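# Flip the serving platter face down onto the drying mat

## Task

Turn the serving platter, which starts face up, upside down and leave it resting face down on the drying mat, with no contact with any fixed part of the rig (rails, edges, posts, braces, brackets, arm bases or mounts). After the platter begins to tip, the attempt is over if it is moved quickly, or if it rotates or drops quickly after it has gone beyond balancing on its edge.

## Robot and tools

Robot: two arms, left_arm and right_arm, mounted on opposite sides of a table. left_arm's base is on the +y side; these names do not match left and right in the pictures. Each arm ends in a two-finger gripper. The fingers point along the gripper's +x axis and close along its y axis. The reported hand point sits between the fingers, roughly 3 to 4 cm back from the tips, and only the final 1.5 cm of each inner finger face is flat.

Frame: a single scene frame for everything. Origin at the table centre, +z up, table top at z = +0.020 m. Positions are in metres, orientations are quaternions written w first (qw, qx, qy, qz), velocities in m/s and rad/s. Reported poses may be a few centimetres off, worse when an arm reaches far.

The row: every command that moves the arms uses rows of 16 numbers covering both arms, even if one stays still: left_arm x, y, z, qw, qx, qy, qz, opening, then right_arm in the same order. x, y, z and the quaternion are an absolute target pose for that gripper in the scene frame, not an offset. Opening runs from -1 to 1: +1 is fully open (0.080 m), empty fingers touch near -0.78, and anything lower closes no further. Closing from fully open takes at least about 0.6 s. To hold an arm in place, repeat the exact pose from the result just before it was meant to stay, and keep the same quaternion in every row rather than copying a drifted reading.

execute_actions (argument actions, a list with at most one item, plus optional cameras). An empty list just reports the state with pictures. An item with rows (1 to 15 rows) and steps (at most 15, default 15, each 1/30 s) plays one row per step, repeating the last. An item with only steps (up to 300) is a wait counted from the previous result, reply time included. Targets farther than 0.6 m along any gripper axis from the last reported position are refused and nothing is sent. Results are taken 10 steps before the action finishes; those steps still run afterwards. Pictures come only for an empty list or when cameras names them.

move (target, speed, blend, blocking, cameras): target is one 16-number row or a list of up to 15, each an absolute pose pair, with no 0.6 m limit. speed is the top path speed in m/s, 0.002 to 2.4, default 0.25 (turning up to twice that in rad/s); give one value or one per target. blend in metres rounds corners between listed targets. All paths finish together, last at least 0.5 s and are cut off at 10 s. Paths do not avoid obstacles or the other arm. A changed opening in the first target is sent at once; in later targets it is sent on arrival once everything is still. blocking=false returns about 0.5 s after starting while the motion continues. The result adds a move: line: done means within 8 mm and 2 degrees at rest; off_target, moving, held, blocked or fault describe other endings; limits=paced means a pose was clipped, limits=held means steps were withheld. blocked means the gripper stopped far from its goal, and both arms then stay put. Neither done nor off_target tells you about contact.

wait (seconds, 0 to 10, cameras): lets time pass; ends early if a move finishes. stop (cameras): brakes a running move, needing some distance. zoom_image (camera one of cam_high, cam_left_wrist, cam_right_wrist; region [x0, y0, x1, y1] in pixels, at most 504 by 504, origin top left): enlarges part of that camera's latest picture.

Controller behaviour: each step the commanded orientation is limited to 32 degrees from the measured one, and position is favoured over orientation. Friction and gravity can leave a gripper low, short or tilted, and small moves may go astray, so check the pose after each move and correct tilt. Avoid moving a gripper close to its own arm's base or the first joint's axis; it can flip the shoulder posture. A clearance check may hold commands that bring one gripper near the other arm, but it does not stop the two grippers or wrist cameras from hitting each other.

Gripping: grip_measured uses the opening scale. To grasp, command roughly 0.08 below the reading at first contact for full force; readings run up to about 3 mm narrower than a hard part under full squeeze. Very thin parts (under about 3 mm) get proportionally less force. grip_effort_n is motor effort in newtons (negative closing), not pad force, and keeps some residue at rest.

Other result lines: Joint positions (last value is finger opening in metres), Joint torques and External joint torques (positive toward larger joint values; the external one drops when pushed toward larger values), Motor temperatures, Hand target (current goal of the controller). A velocity list marked within noise means that arm is still.

Limits and hazards: contact torque reaching a joint's limit (waist 17.2, shoulder 21.3, elbow 21.3, wrist pitch 5.61, wrist yaw 5.59, wrist roll 5.24 N m; a carried load counts) stops that arm for 10 s. Motors heat when holding loads, stretched or pushing against the unreachable; MOTOR HOT appears at 50 °C and at 95 °C the arm is frozen 30 to 60 s or goes limp. Joint ranges in rad: waist -3.054 to 3.054, shoulder 0 to 3.142, elbow 0 to 2.356, wrist pitch and yaw -1.571 to 1.571, wrist roll -3.142 to 3.142. Arms pressing hard on each other, or one gripper closing on the other's fingers, can fail the task outright. Never let the platter leave the table or be released while moving; avoid slams, drops, fast moves and hard pushes, and keep any camera cable off the platter and fixtures since that counts as touching. Loose objects can occasionally be nudged by outside pushes. The simulation keeps running while you think once the first robot call has been made.

Each tool is called after "Call:" as name(argument=value, ...) on one line, values as JSON.

## Session

Call:
execute_actions(actions=[])

Scene clock: 0.00 s of 3974.00 s.
left_arm: end_effector_position=(-0.2348, +0.1986, +0.3795) grip_measured=+1.000 grip_effort_n=n/a end_effector_quat_wxyz=(+0.487, +0.119, -0.281, -0.818) | right_arm: end_effector_position=(-0.2734, -0.2619, +0.3193) grip_measured=+1.000 grip_effort_n=n/a end_effector_quat_wxyz=(+0.429, -0.471, +0.136, +0.759)
Joint positions: left_arm=[-0.867 0.997 0.748 0.333 -0.325 0.643 0.08] | right_arm=[1.048 1.439 1.609 -1.274 0.375 0.265 0.08]
Joint velocities: within noise
Joint torques (N m): no reading
External joint torques (N m): no reading
Motor temperatures (°C): left_arm=[30 33 24 25 26 32] | right_arm=[29 26 25 29 31 28]
Heat: left arm: hottest shoulder 33 °C (+0.0 °C/min); right arm: hottest wrist yaw 31 °C (+0.0 °C/min).
Hand target: left_arm -0.2347, +0.1988, +0.3801; -0.487, -0.118, +0.281, +0.818 | right_arm -0.2734, -0.2619, +0.3195; +0.430, -0.470, +0.136, +0.759

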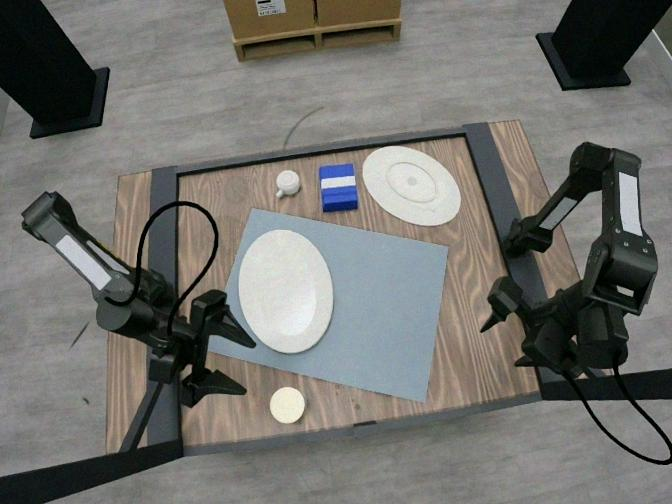

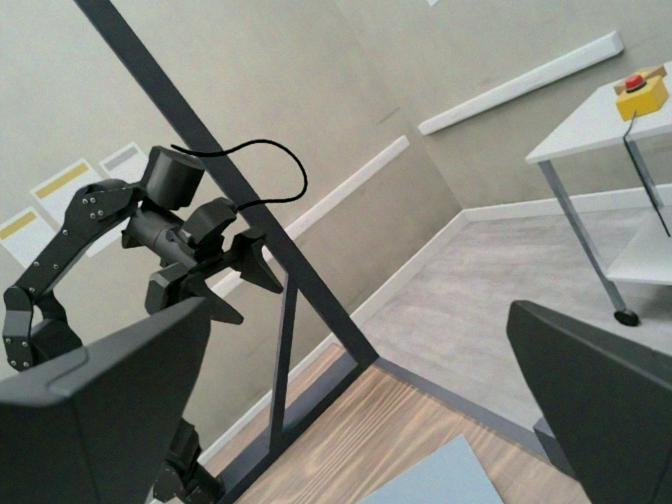

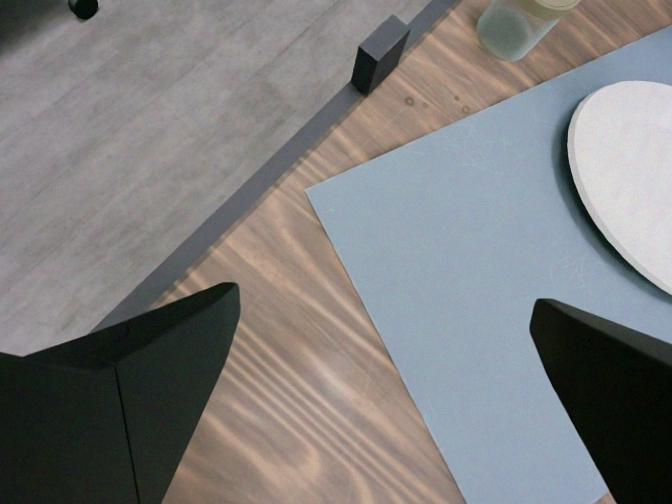

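Call:
zoom_image(camera="cam_high", region=[180, 200, 460, 440])

Call:
zoom_image(camera="cam_high", region=[250, 120, 500, 280])

Call:
zoom_image(camera="cam_right_wrist", region=[400, 0, 672, 320])

Scaled by 1.800 from the camera's 672x504 image, which has a finer 960x720 frame.

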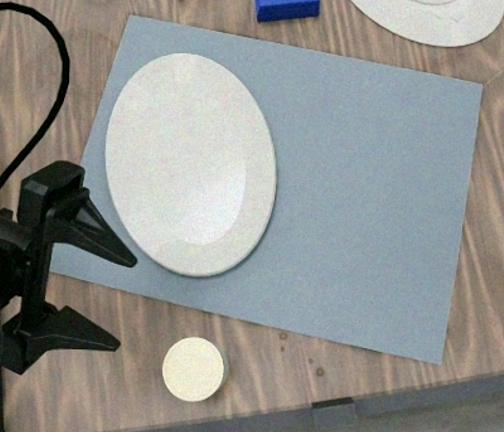

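Scaled by 2.016 from the camera's 672x504 image, which has a finer 960x720 frame.

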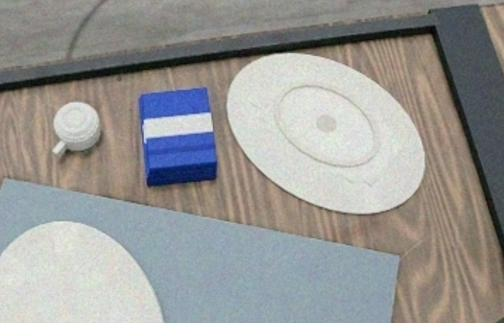

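Scaled by 1.575 from the camera's 672x504 image, which has a finer 960x720 frame.

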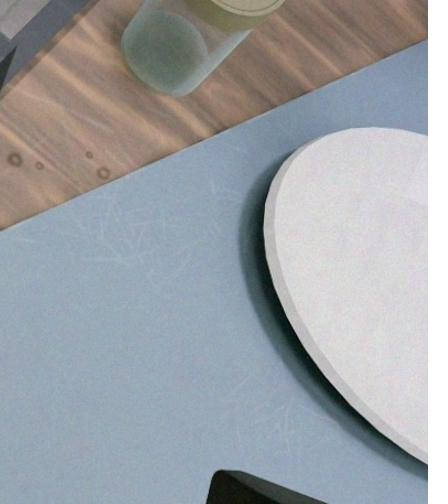

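Call:
move(target=[-0.2348,0.1986,0.3795,0.487,0.119,-0.281,-0.818,1,-0.02,-0.16,0.28,0.641,-0.299,0.299,0.641,1])

Scene clock: 8.47 s of 3974.00 s.
left_arm: end_effector_position=(-0.2348, +0.1986, +0.3795) grip_measured=+1.000 grip_effort_n=-0.2 end_effector_quat_wxyz=(+0.487, +0.119, -0.281, -0.818) | right_arm: end_effector_position=(-0.0202, -0.1603, +0.2855) grip_measured=+1.000 grip_effort_n=-2.1 end_effector_quat_wxyz=(+0.644, -0.295, +0.294, +0.641)
Joint positions: left_arm=[-0.867 0.997 0.748 0.333 -0.325 0.643 0.08] | right_arm=[-0.056 1.161 1.186 -0.885 -0.021 -0.03 0.08]
Joint torques (N m): left_arm=[-0.09 -2.87 8.36 1.68 -0.01 -0.03] | right_arm=[-0.36 -3.66 4.54 1.36 -0.19 -0.07]
External joint torques (N m): left_arm=[-0.08 0.06 1.22 0.01 -0.02 0] | right_arm=[-0.37 -0.08 -2.16 -0.04 -0.17 -0.07]
Heat: left arm: hottest shoulder 33 °C (+0.0 °C/min); right arm: hottest wrist yaw 31 °C (+0.0 °C/min).
Hand target: left_arm -0.2348, +0.1986, +0.3796; -0.487, -0.119, +0.281, +0.818 | right_arm -0.0201, -0.1601, +0.2801; +0.641, -0.299, +0.299, +0.641
Off the commanded pose: left_arm 0.000 m, 0 deg | right_arm 0.006 m, 1 deg.
Kept back: nothing.
move: done

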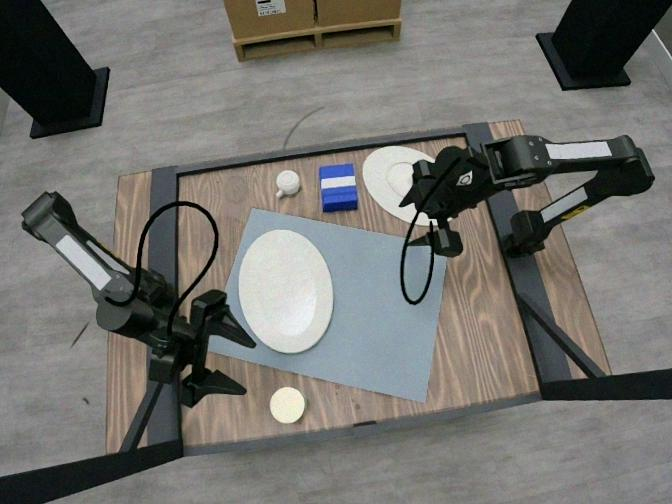

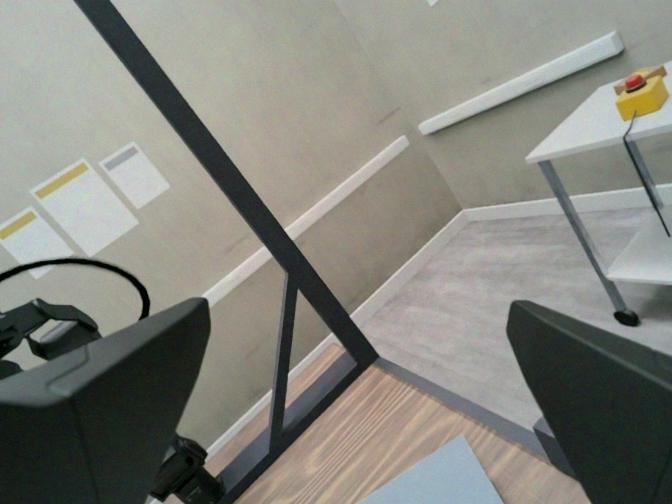

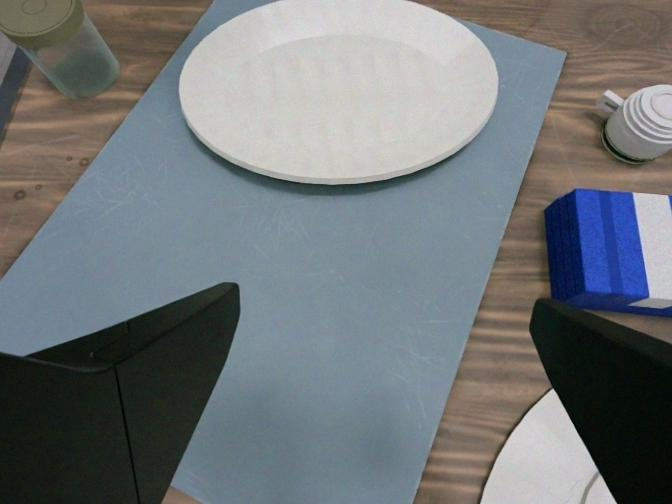

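Call:
move(target=[-0.2348,0.1986,0.3795,0.487,0.119,-0.281,-0.818,1,-0.035,-0.12,0.10,0.579,0.4056,0.579,0.4056,1])

Scene clock: 12.97 s of 3974.00 s.
left_arm: end_effector_position=(-0.2348, +0.1986, +0.3795) grip_measured=+1.000 grip_effort_n=-0.2 end_effector_quat_wxyz=(+0.487, +0.119, -0.281, -0.818) | right_arm: end_effector_position=(-0.0347, -0.1173, +0.1044) grip_measured=+1.000 grip_effort_n=-2.6 end_effector_quat_wxyz=(+0.576, +0.408, +0.577, +0.410)
Joint positions: left_arm=[-0.867 0.997 0.748 0.333 -0.325 0.643 0.08] | right_arm=[0.011 1.622 0.236 1.048 0.022 1.577 0.08]
Joint torques (N m): left_arm=[-0.08 -2.86 8.38 1.69 -0.02 -0.03] | right_arm=[0.17 -4.55 2.29 1.8 0.26 0.07]
External joint torques (N m): left_arm=[-0.08 0.01 1.3 0.04 -0.03 0] | right_arm=[0.17 -0.1 -1.76 0.09 0.24 0.12]
Heat: left arm: hottest shoulder 33 °C (+0.0 °C/min); right arm: hottest wrist yaw 31 °C (+0.0 °C/min).
Hand target: left_arm -0.2348, +0.1986, +0.3796; -0.487, -0.119, +0.281, +0.818 | right_arm -0.0349, -0.1200, +0.1000; +0.579, +0.406, +0.579, +0.406
Off the commanded pose: left_arm 0.000 m, 0 deg | right_arm 0.005 m, 1 deg.
Kept back: nothing.
move: done

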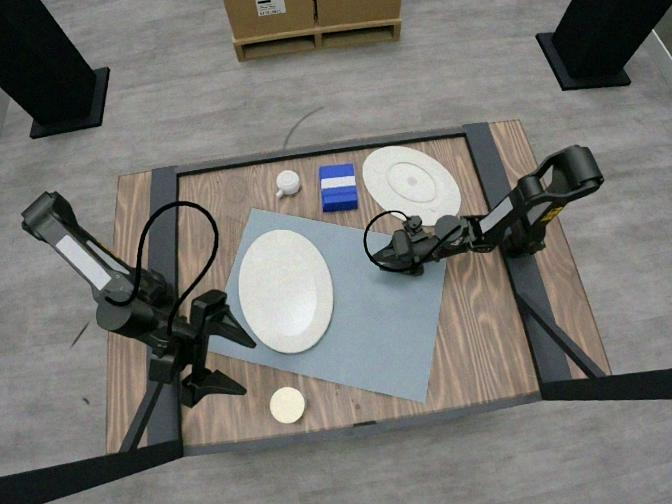

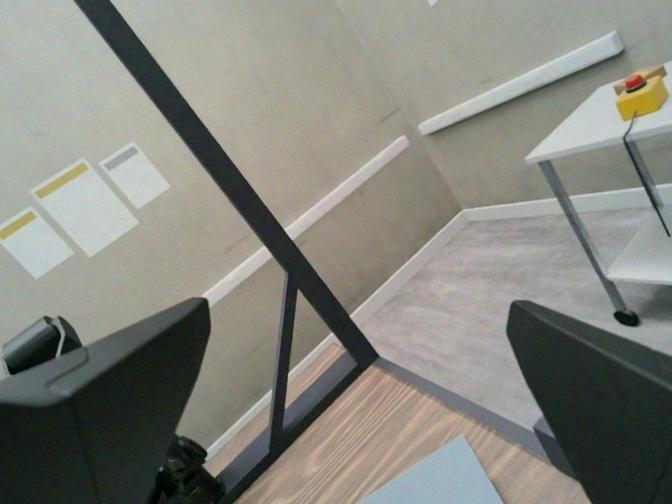

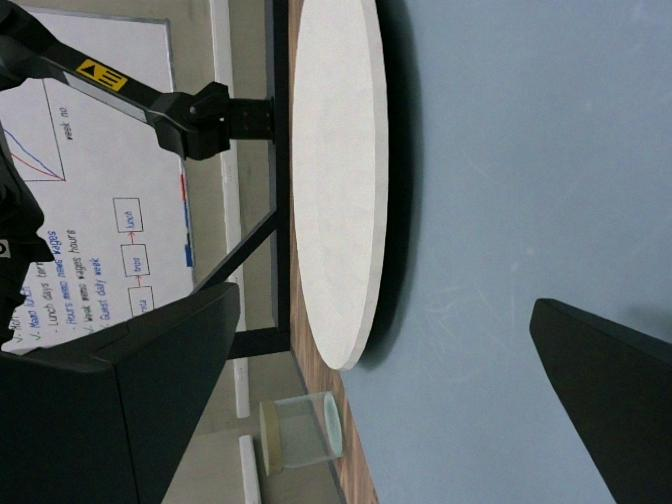

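Call:
move(target=[-0.2348,0.1986,0.3795,0.487,0.119,-0.281,-0.818,1,-0.025,-0.075,0.065,0.579,0.4056,0.579,0.4056,0], speed=0.12)

Call:
zoom_image(camera="cam_right_wrist", region=[200, 0, 672, 400])

Scene clock: 14.67 s of 3974.00 s.
left_arm: end_effector_position=(-0.2348, +0.1986, +0.3795) grip_measured=+1.000 grip_effort_n=-0.2 end_effector_quat_wxyz=(+0.487, +0.119, -0.281, -0.818) | right_arm: end_effector_position=(-0.0256, -0.0875, +0.0962) grip_measured=+0.004 grip_effort_n=-18.8 end_effector_quat_wxyz=(+0.563, +0.430, +0.561, +0.428)
Joint positions: left_arm=[-0.867 0.997 0.748 0.333 -0.325 0.643 0.08] | right_arm=[-0.029 1.852 0.32 1.264 -0.01 1.568 0.035]
Joint torques (N m): left_arm=[-0.07 -2.87 8.36 1.68 -0.02 -0.04] | right_arm=[-0.5 6.59 7.92 -0.3 -0.12 -0.21]
External joint torques (N m): left_arm=[-0.03 0 1.24 0.01 -0.04 -0.01] | right_arm=[-0.51 12.03 4.63 -2.03 -0.13 -0.16]
Heat: left arm: hottest shoulder 33 °C (+0.0 °C/min); right arm: hottest wrist yaw 31 °C (+0.0 °C/min).
Hand target: left_arm -0.2348, +0.1986, +0.3796; -0.487, -0.119, +0.281, +0.818 | right_arm -0.0250, -0.0796, +0.0664; +0.579, +0.406, +0.579, +0.405
Off the commanded pose: left_arm 0.000 m, 0 deg | right_arm 0.034 m, 5 deg.
Kept back: nothing.
move: off_target (right_arm)

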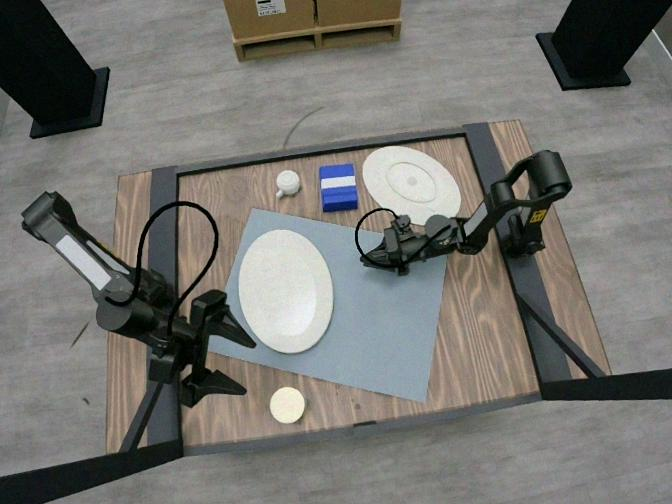

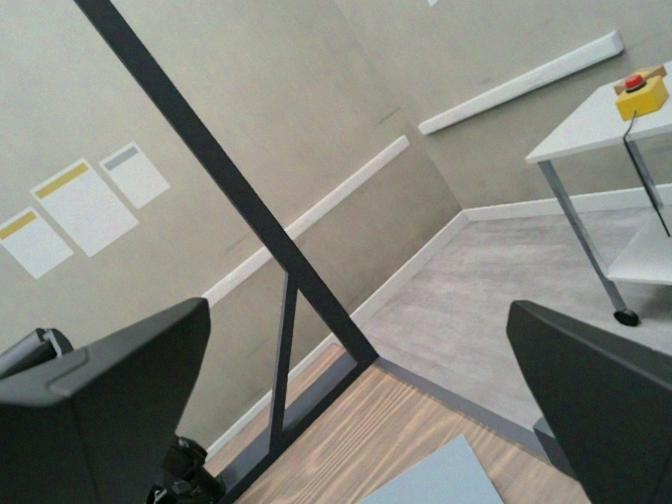

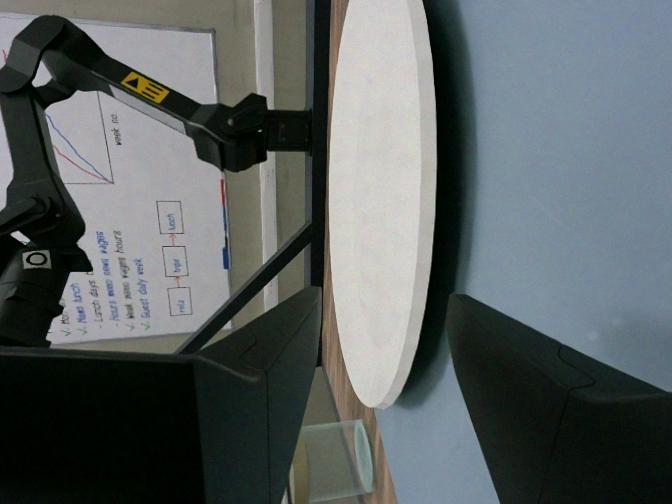

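Scaled by 1.068 from the camera's 672x504 image, which has a finer 960x720 frame.

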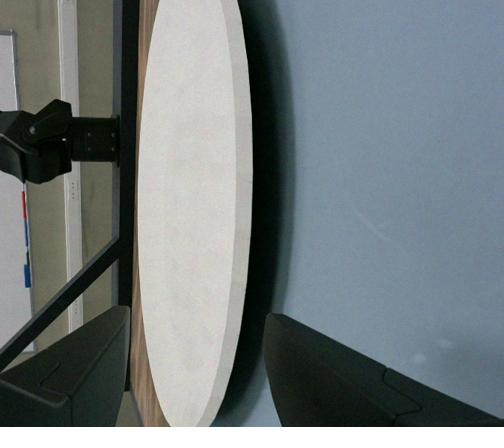

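Call:
move(target=[[-0.2348,0.1986,0.3795,0.487,0.119,-0.281,-0.818,1,-0.025,-0.09,0.11,0.6355,0.31,0.6355,0.31,0],[-0.2348,0.1986,0.3795,0.487,0.119,-0.281,-0.818,1,-0.025,-0.06,0.068,0.6355,0.31,0.6355,0.31,0]], speed=0.12)

Call:
zoom_image(camera="cam_right_wrist", region=[200, 100, 604, 504])

Call:
zoom_image(camera="cam_high", region=[230, 180, 480, 370])

Scene clock: 19.53 s of 3974.00 s.
left_arm: end_effector_position=(-0.2348, +0.1986, +0.3795) grip_measured=+1.000 grip_effort_n=0.2 end_effector_quat_wxyz=(+0.487, +0.119, -0.281, -0.818) | right_arm: end_effector_position=(-0.0253, -0.0616, +0.0749) grip_measured=+0.004 grip_effort_n=-18.4 end_effector_quat_wxyz=(+0.633, +0.315, +0.634, +0.314)
Joint positions: left_arm=[-0.867 0.997 0.748 0.333 -0.325 0.643 0.08] | right_arm=[-0.029 1.747 0.619 0.479 -0.01 1.565 0.035]
Joint torques (N m): left_arm=[-0.06 -2.88 8.37 1.68 -0.01 -0.03] | right_arm=[-0.31 -4.46 5.06 1.62 -0.01 -0.21]
External joint torques (N m): left_arm=[-0.05 0.04 1.23 0.01 -0.03 0] | right_arm=[-0.32 1.92 0.04 0.08 -0.04 -0.16]
Motor temperatures (°C): left_arm=[30 33 29 29 26 32] | right_arm=[29 28 28 30 31 28]
Heat: left arm: hottest shoulder 33 °C (+0.0 °C/min); right arm: hottest wrist yaw 31 °C (+0.0 °C/min).
Hand target: left_arm -0.2348, +0.1986, +0.3796; -0.487, -0.119, +0.281, +0.818 | right_arm -0.0250, -0.0602, +0.0681; +0.636, +0.310, +0.636, +0.310
Off the commanded pose: left_arm 0.000 m, 0 deg | right_arm 0.007 m, 1 deg.
Kept back: nothing.
move: done

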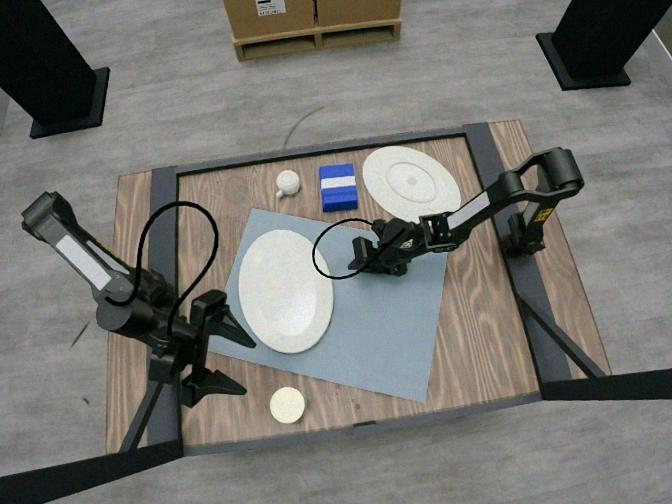

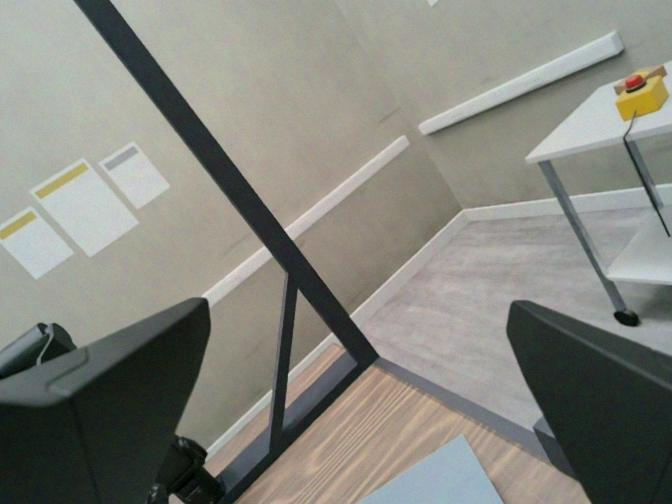

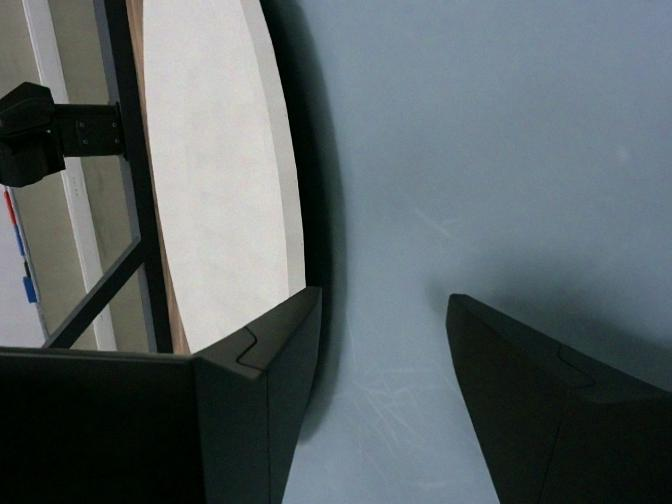

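Scaled by 1.248 from the camera's 672x504 image, which has a finer 960x720 frame.

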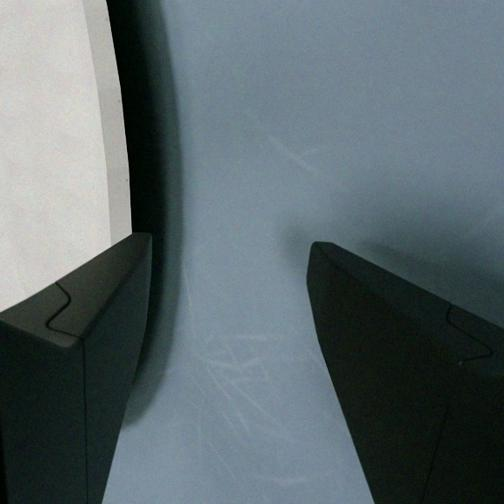

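Scaled by 2.016 from the camera's 672x504 image, which has a finer 960x720 frame.

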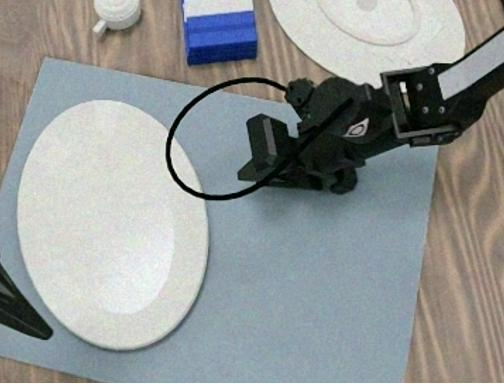

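Call:
move(target=[-0.2348,0.1986,0.3795,0.487,0.119,-0.281,-0.818,1,-0.055,-0.045,0.060,0.6355,0.31,0.6355,0.31,0], speed=0.1)

Call:
zoom_image(camera="cam_high", region=[230, 180, 480, 370])

Scene clock: 21.03 s of 3974.00 s.
left_arm: end_effector_position=(-0.2348, +0.1986, +0.3795) grip_measured=+1.000 grip_effort_n=-0.2 end_effector_quat_wxyz=(+0.487, +0.119, -0.281, -0.818) | right_arm: end_effector_position=(-0.0310, -0.0610, +0.0694) grip_measured=+0.004 grip_effort_n=-18.8 end_effector_quat_wxyz=(+0.659, +0.310, +0.615, +0.303)
Joint positions: left_arm=[-0.867 0.997 0.748 0.333 -0.325 0.643 0.08] | right_arm=[0.023 1.766 0.634 0.458 0.091 1.578 0.035]
Joint torques (N m): left_arm=[-0.07 -2.86 8.37 1.68 -0.01 -0.03] | right_arm=[3.75 1.08 8.37 3.68 -0.59 1.43]
External joint torques (N m): left_arm=[-0.06 0.05 1.22 0 -0.03 0] | right_arm=[3.72 7.69 3.24 2.12 -0.66 1.47]
Heat: left arm: hottest shoulder 33 °C (+0.0 °C/min); right arm: hottest wrist pitch 31 °C (+5.7 °C/min).
Hand target: left_arm -0.2348, +0.1986, +0.3796; -0.487, -0.119, +0.281, +0.818 | right_arm -0.0549, -0.0484, +0.0609; +0.636, +0.309, +0.636, +0.309
Off the commanded pose: left_arm 0.000 m, 0 deg | right_arm 0.030 m, 4 deg.
Kept back: nothing.
move: off_target (right_arm)

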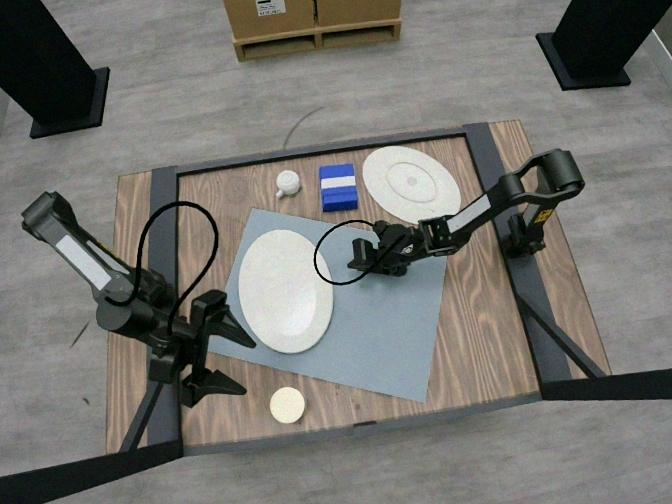

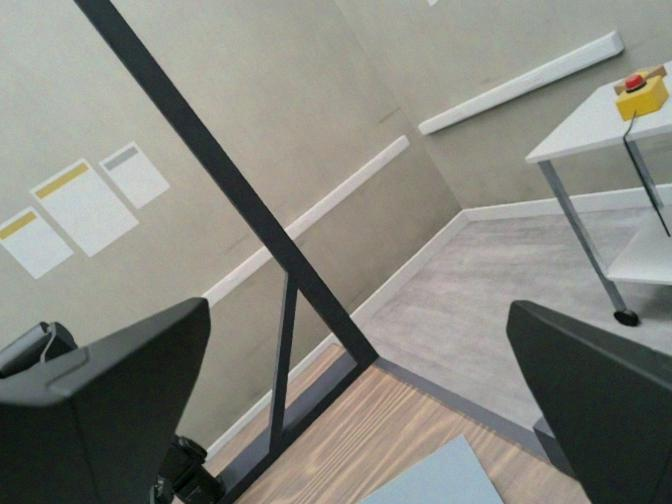

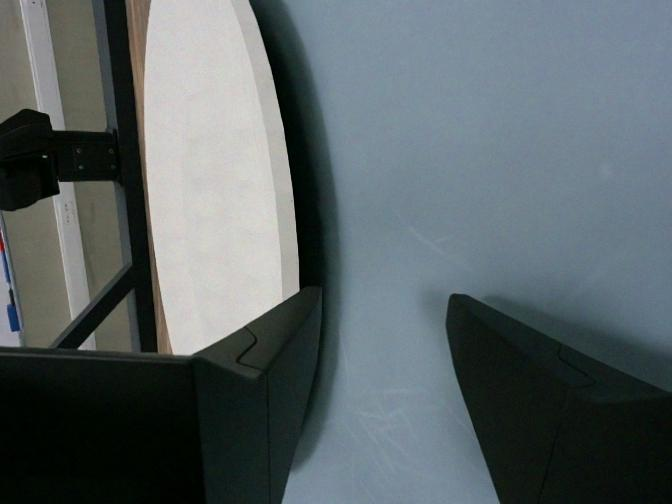

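Scaled by 2.016 from the camera's 672x504 image, which has a finer 960x720 frame.

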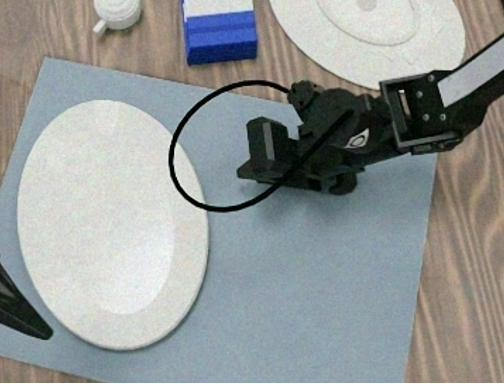

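Call:
move(target=[[-0.2348,0.1986,0.3795,0.487,0.119,-0.281,-0.818,1,-0.035,-0.063,0.085,0.6355,0.31,0.6355,0.31,0],[-0.2348,0.1986,0.3795,0.487,0.119,-0.281,-0.818,1,-0.055,-0.04,0.071,0.6355,0.31,0.6355,0.31,0]], speed=0.1)

Call:
zoom_image(camera="cam_high", region=[230, 180, 480, 370])

Scene clock: 22.70 s of 3974.00 s.
left_arm: end_effector_position=(-0.2348, +0.1986, +0.3795) grip_measured=+1.000 grip_effort_n=-0.2 end_effector_quat_wxyz=(+0.487, +0.119, -0.281, -0.818) | right_arm: end_effector_position=(-0.0537, -0.0426, +0.0755) grip_measured=+0.004 grip_effort_n=-18.4 end_effector_quat_wxyz=(+0.634, +0.311, +0.634, +0.313)
Joint positions: left_arm=[-0.867 0.997 0.748 0.333 -0.325 0.643 0.08] | right_arm=[0.066 1.805 0.707 0.44 0.064 1.619 0.035]
Joint torques (N m): left_arm=[-0.07 -2.88 8.37 1.68 -0.01 -0.03] | right_arm=[0.2 -5.77 5.42 1.46 0.2 0.09]
External joint torques (N m): left_arm=[-0.05 0.01 1.26 0.02 -0.03 0] | right_arm=[0.23 1.21 0.23 -0.07 0.14 0.13]
Heat: left arm: hottest shoulder 33 °C (+0.0 °C/min); right arm: hottest wrist pitch 31 °C (+5.3 °C/min).
Hand target: left_arm -0.2348, +0.1986, +0.3796; -0.487, -0.119, +0.281, +0.818 | right_arm -0.0549, -0.0402, +0.0710; +0.636, +0.310, +0.635, +0.310
Off the commanded pose: left_arm 0.000 m, 0 deg | right_arm 0.005 m, 0 deg.
Kept back: nothing.
move: done

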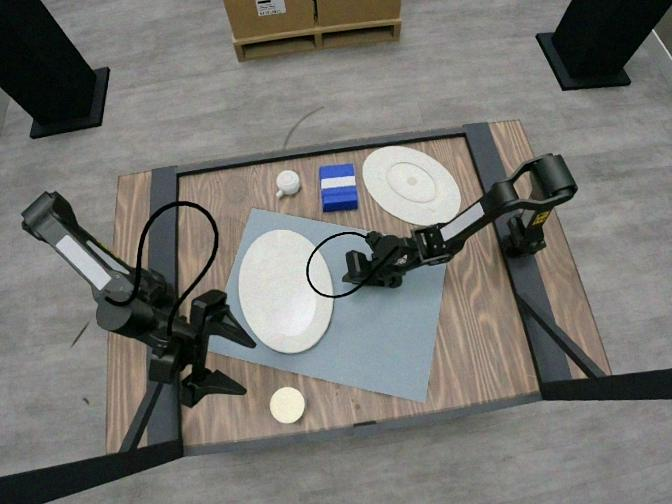

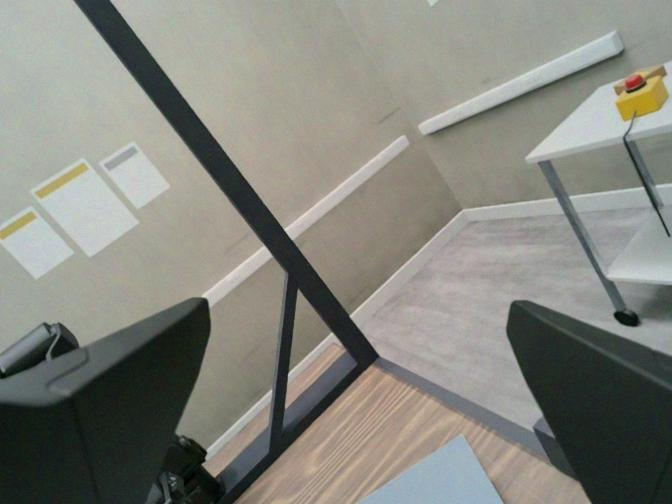

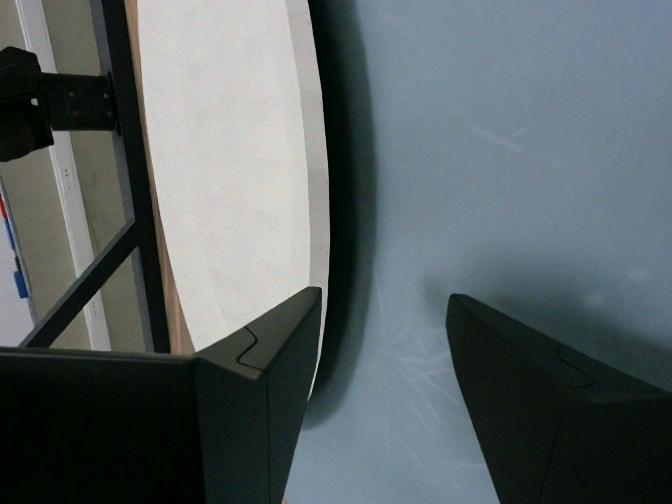

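Scaled by 2.016 from the camera's 672x504 image, which has a finer 960x720 frame.

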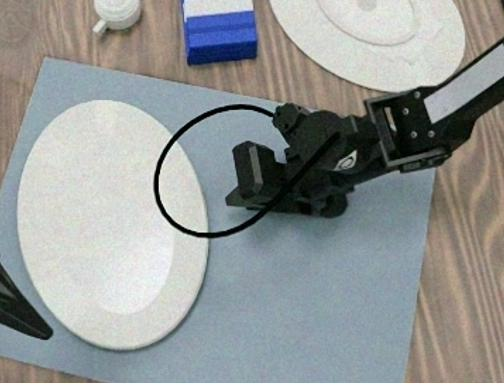

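Call:
move(target=[-0.2348,0.1986,0.3795,0.487,0.119,-0.281,-0.818,1,-0.058,-0.018,0.070,0.6355,0.31,0.6355,0.31,0], speed=0.08)

Call:
zoom_image(camera="cam_high", region=[230, 180, 480, 370])

Scene clock: 23.93 s of 3974.00 s.
left_arm: end_effector_position=(-0.2348, +0.1986, +0.3795) grip_measured=+1.000 grip_effort_n=-0.2 end_effector_quat_wxyz=(+0.487, +0.119, -0.281, -0.818) | right_arm: end_effector_position=(-0.0545, -0.0389, +0.0697) grip_measured=+0.004 grip_effort_n=-18.4 end_effector_quat_wxyz=(+0.643, +0.296, +0.640, +0.299)
Joint positions: left_arm=[-0.867 0.997 0.748 0.333 -0.325 0.643 0.08] | right_arm=[0.068 1.828 0.753 0.371 0.065 1.619 0.035]
Joint torques (N m): left_arm=[-0.09 -2.87 8.37 1.68 -0.01 -0.03] | right_arm=[0.38 -1.52 9.7 4.23 0.23 0.18]
External joint torques (N m): left_arm=[-0.09 0.08 1.2 -0.01 -0.03 0] | right_arm=[0.34 5.68 4.49 2.74 0.17 0.22]
Heat: left arm: hottest shoulder 33 °C (+0.0 °C/min); right arm: hottest wrist pitch 32 °C (+7.5 °C/min).
Hand target: left_arm -0.2348, +0.1986, +0.3796; -0.487, -0.119, +0.281, +0.818 | right_arm -0.0580, -0.0200, +0.0706; +0.635, +0.310, +0.636, +0.310
Off the commanded pose: left_arm 0.000 m, 0 deg | right_arm 0.021 m, 2 deg.
Kept back: nothing.
move: off_target (right_arm)

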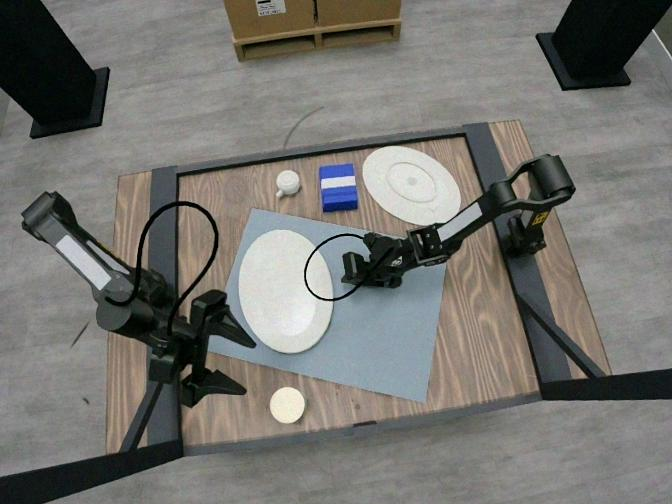

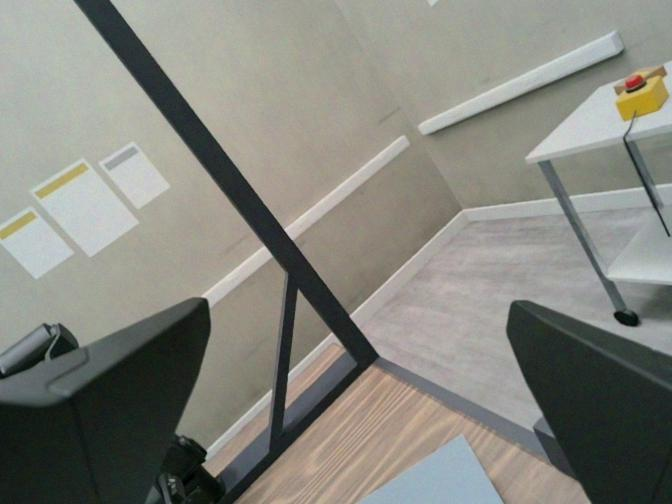

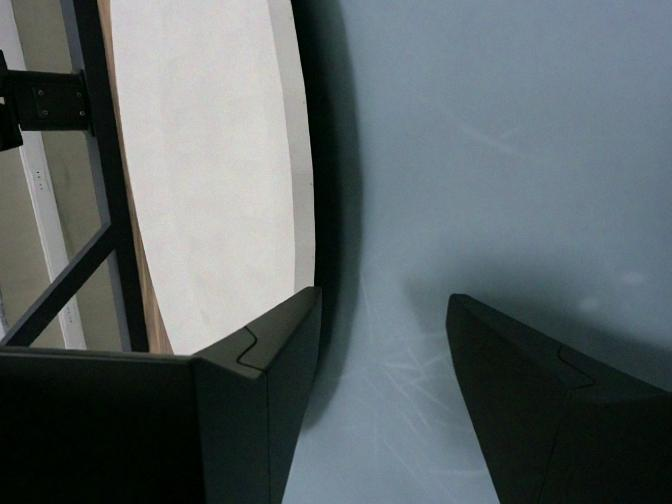

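Scaled by 2.016 from the camera's 672x504 image, which has a finer 960x720 frame.

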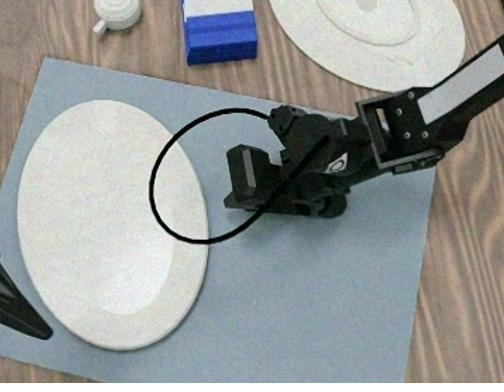

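Call:
move(target=[[-0.2348,0.1986,0.3795,0.487,0.119,-0.281,-0.818,1,-0.056,-0.042,0.082,0.6355,0.31,0.6355,0.31,0],[-0.2348,0.1986,0.3795,0.487,0.119,-0.281,-0.818,1,-0.058,-0.012,0.077,0.6355,0.31,0.6355,0.31,0]], speed=0.06)

Call:
zoom_image(camera="cam_high", region=[230, 180, 480, 370])

Scene clock: 25.77 s of 3974.00 s.
left_arm: end_effector_position=(-0.2348, +0.1986, +0.3795) grip_measured=+1.000 grip_effort_n=0.2 end_effector_quat_wxyz=(+0.487, +0.119, -0.281, -0.818) | right_arm: end_effector_position=(-0.0580, -0.0150, +0.0782) grip_measured=+0.004 grip_effort_n=-18.4 end_effector_quat_wxyz=(+0.635, +0.309, +0.636, +0.312)
Joint positions: left_arm=[-0.867 0.997 0.748 0.333 -0.325 0.643 0.08] | right_arm=[0.071 1.879 0.834 0.382 0.065 1.623 0.035]
Joint torques (N m): left_arm=[-0.06 -2.87 8.37 1.68 -0.01 -0.03] | right_arm=[-0.03 -7.83 5.78 1.18 0.19 0.05]
External joint torques (N m): left_arm=[-0.06 0 1.29 0.03 -0.03 0] | right_arm=[-0.08 -0.1 0.43 -0.34 0.13 0.09]
Heat: left arm: hottest shoulder 33 °C (+0.0 °C/min); right arm: hottest wrist pitch 33 °C (+9.3 °C/min).
Hand target: left_arm -0.2348, +0.1986, +0.3796; -0.487, -0.119, +0.281, +0.818 | right_arm -0.0581, -0.0121, +0.0770; +0.635, +0.310, +0.636, +0.310
Off the commanded pose: left_arm 0.000 m, 0 deg | right_arm 0.003 m, 0 deg.
Kept back: nothing.
move: done

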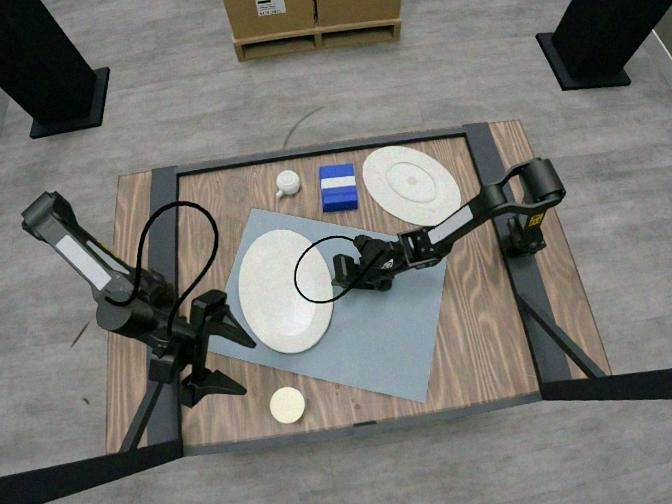

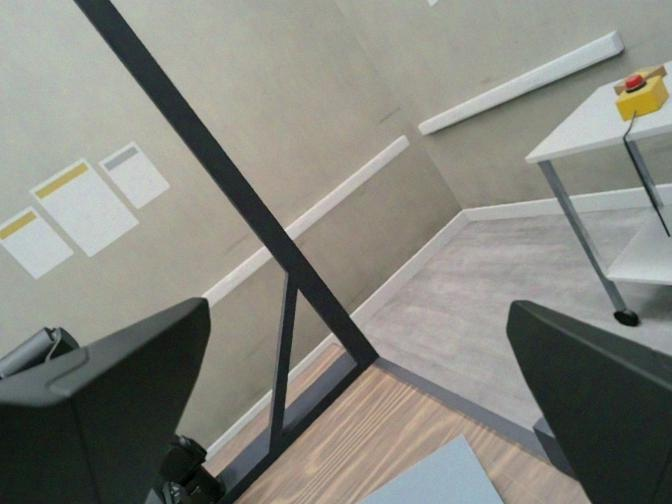

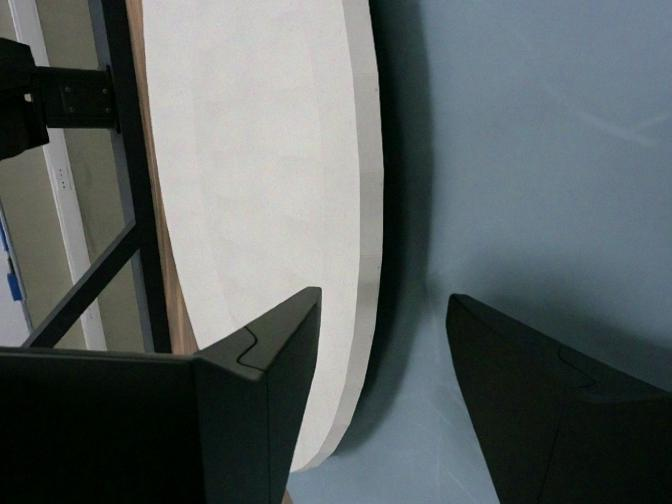

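Scaled by 2.016 from the camera's 672x504 image, which has a finer 960x720 frame.

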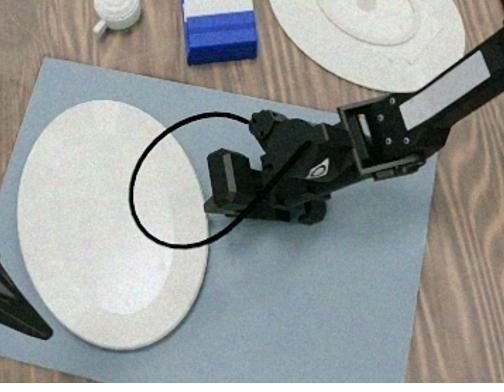

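Call:
move(target=[-0.2348,0.1986,0.3795,0.487,0.119,-0.281,-0.818,1,-0.068,0.014,0.077,0.6355,0.31,0.6355,0.31,0], speed=0.06)

Call:
zoom_image(camera="cam_high", region=[230, 180, 480, 370])

Scene clock: 28.77 s of 3974.00 s.
left_arm: end_effector_position=(-0.2348, +0.1986, +0.3795) grip_measured=+1.000 grip_effort_n=-0.2 end_effector_quat_wxyz=(+0.487, +0.119, -0.281, -0.818) | right_arm: end_effector_position=(-0.0672, +0.0113, +0.0789) grip_measured=+0.004 grip_effort_n=-18.4 end_effector_quat_wxyz=(+0.634, +0.310, +0.636, +0.312)
Joint positions: left_arm=[-0.867 0.997 0.748 0.333 -0.325 0.643 0.08] | right_arm=[0.09 1.957 0.954 0.339 0.08 1.634 0.035]
Joint torques (N m): left_arm=[-0.07 -2.87 8.37 1.68 -0.01 -0.03] | right_arm=[0.17 -8.62 5.85 1.21 0.3 0.06]
External joint torques (N m): left_arm=[-0.07 0.07 1.2 0 -0.03 0] | right_arm=[0.15 -0.08 0.27 -0.33 0.24 0.1]
Heat: left arm: hottest shoulder 33 °C (+0.0 °C/min); right arm: hottest wrist pitch 33 °C (+8.3 °C/min).
Hand target: left_arm -0.2348, +0.1986, +0.3796; -0.487, -0.119, +0.281, +0.818 | right_arm -0.0679, +0.0140, +0.0770; +0.636, +0.310, +0.635, +0.310
Off the commanded pose: left_arm 0.000 m, 0 deg | right_arm 0.003 m, 0 deg.
Kept back: nothing.
move: done

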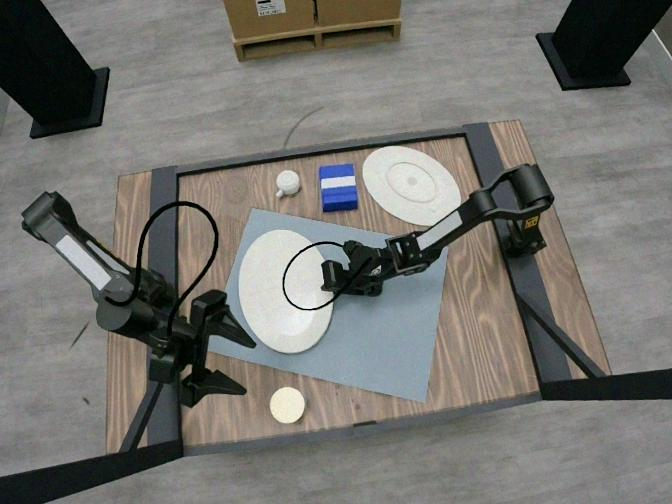

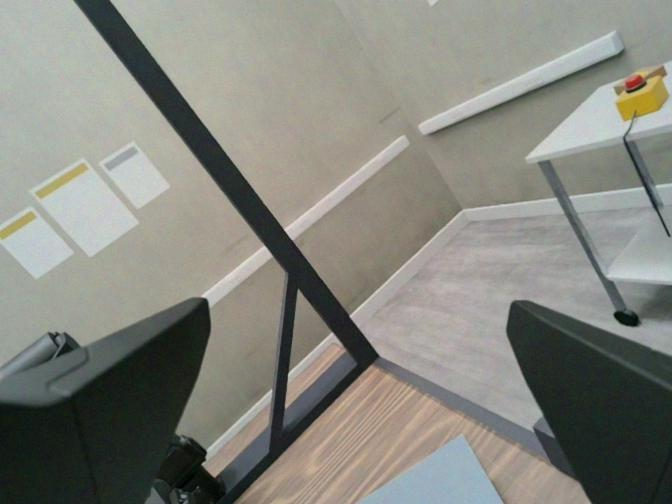

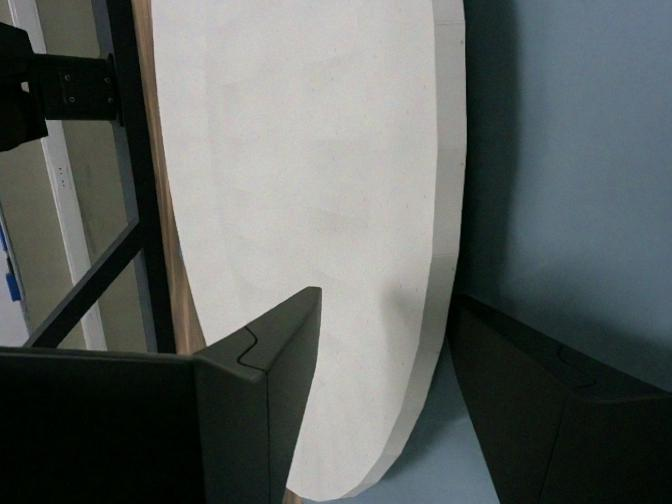

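Scaled by 2.016 from the camera's 672x504 image, which has a finer 960x720 frame.

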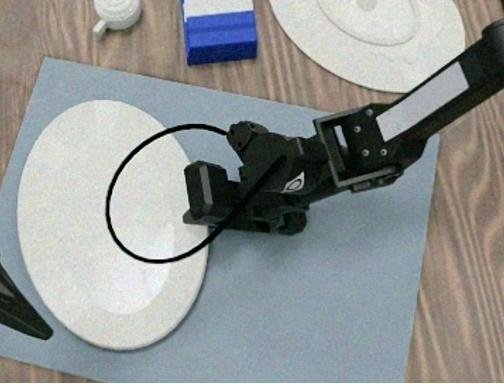

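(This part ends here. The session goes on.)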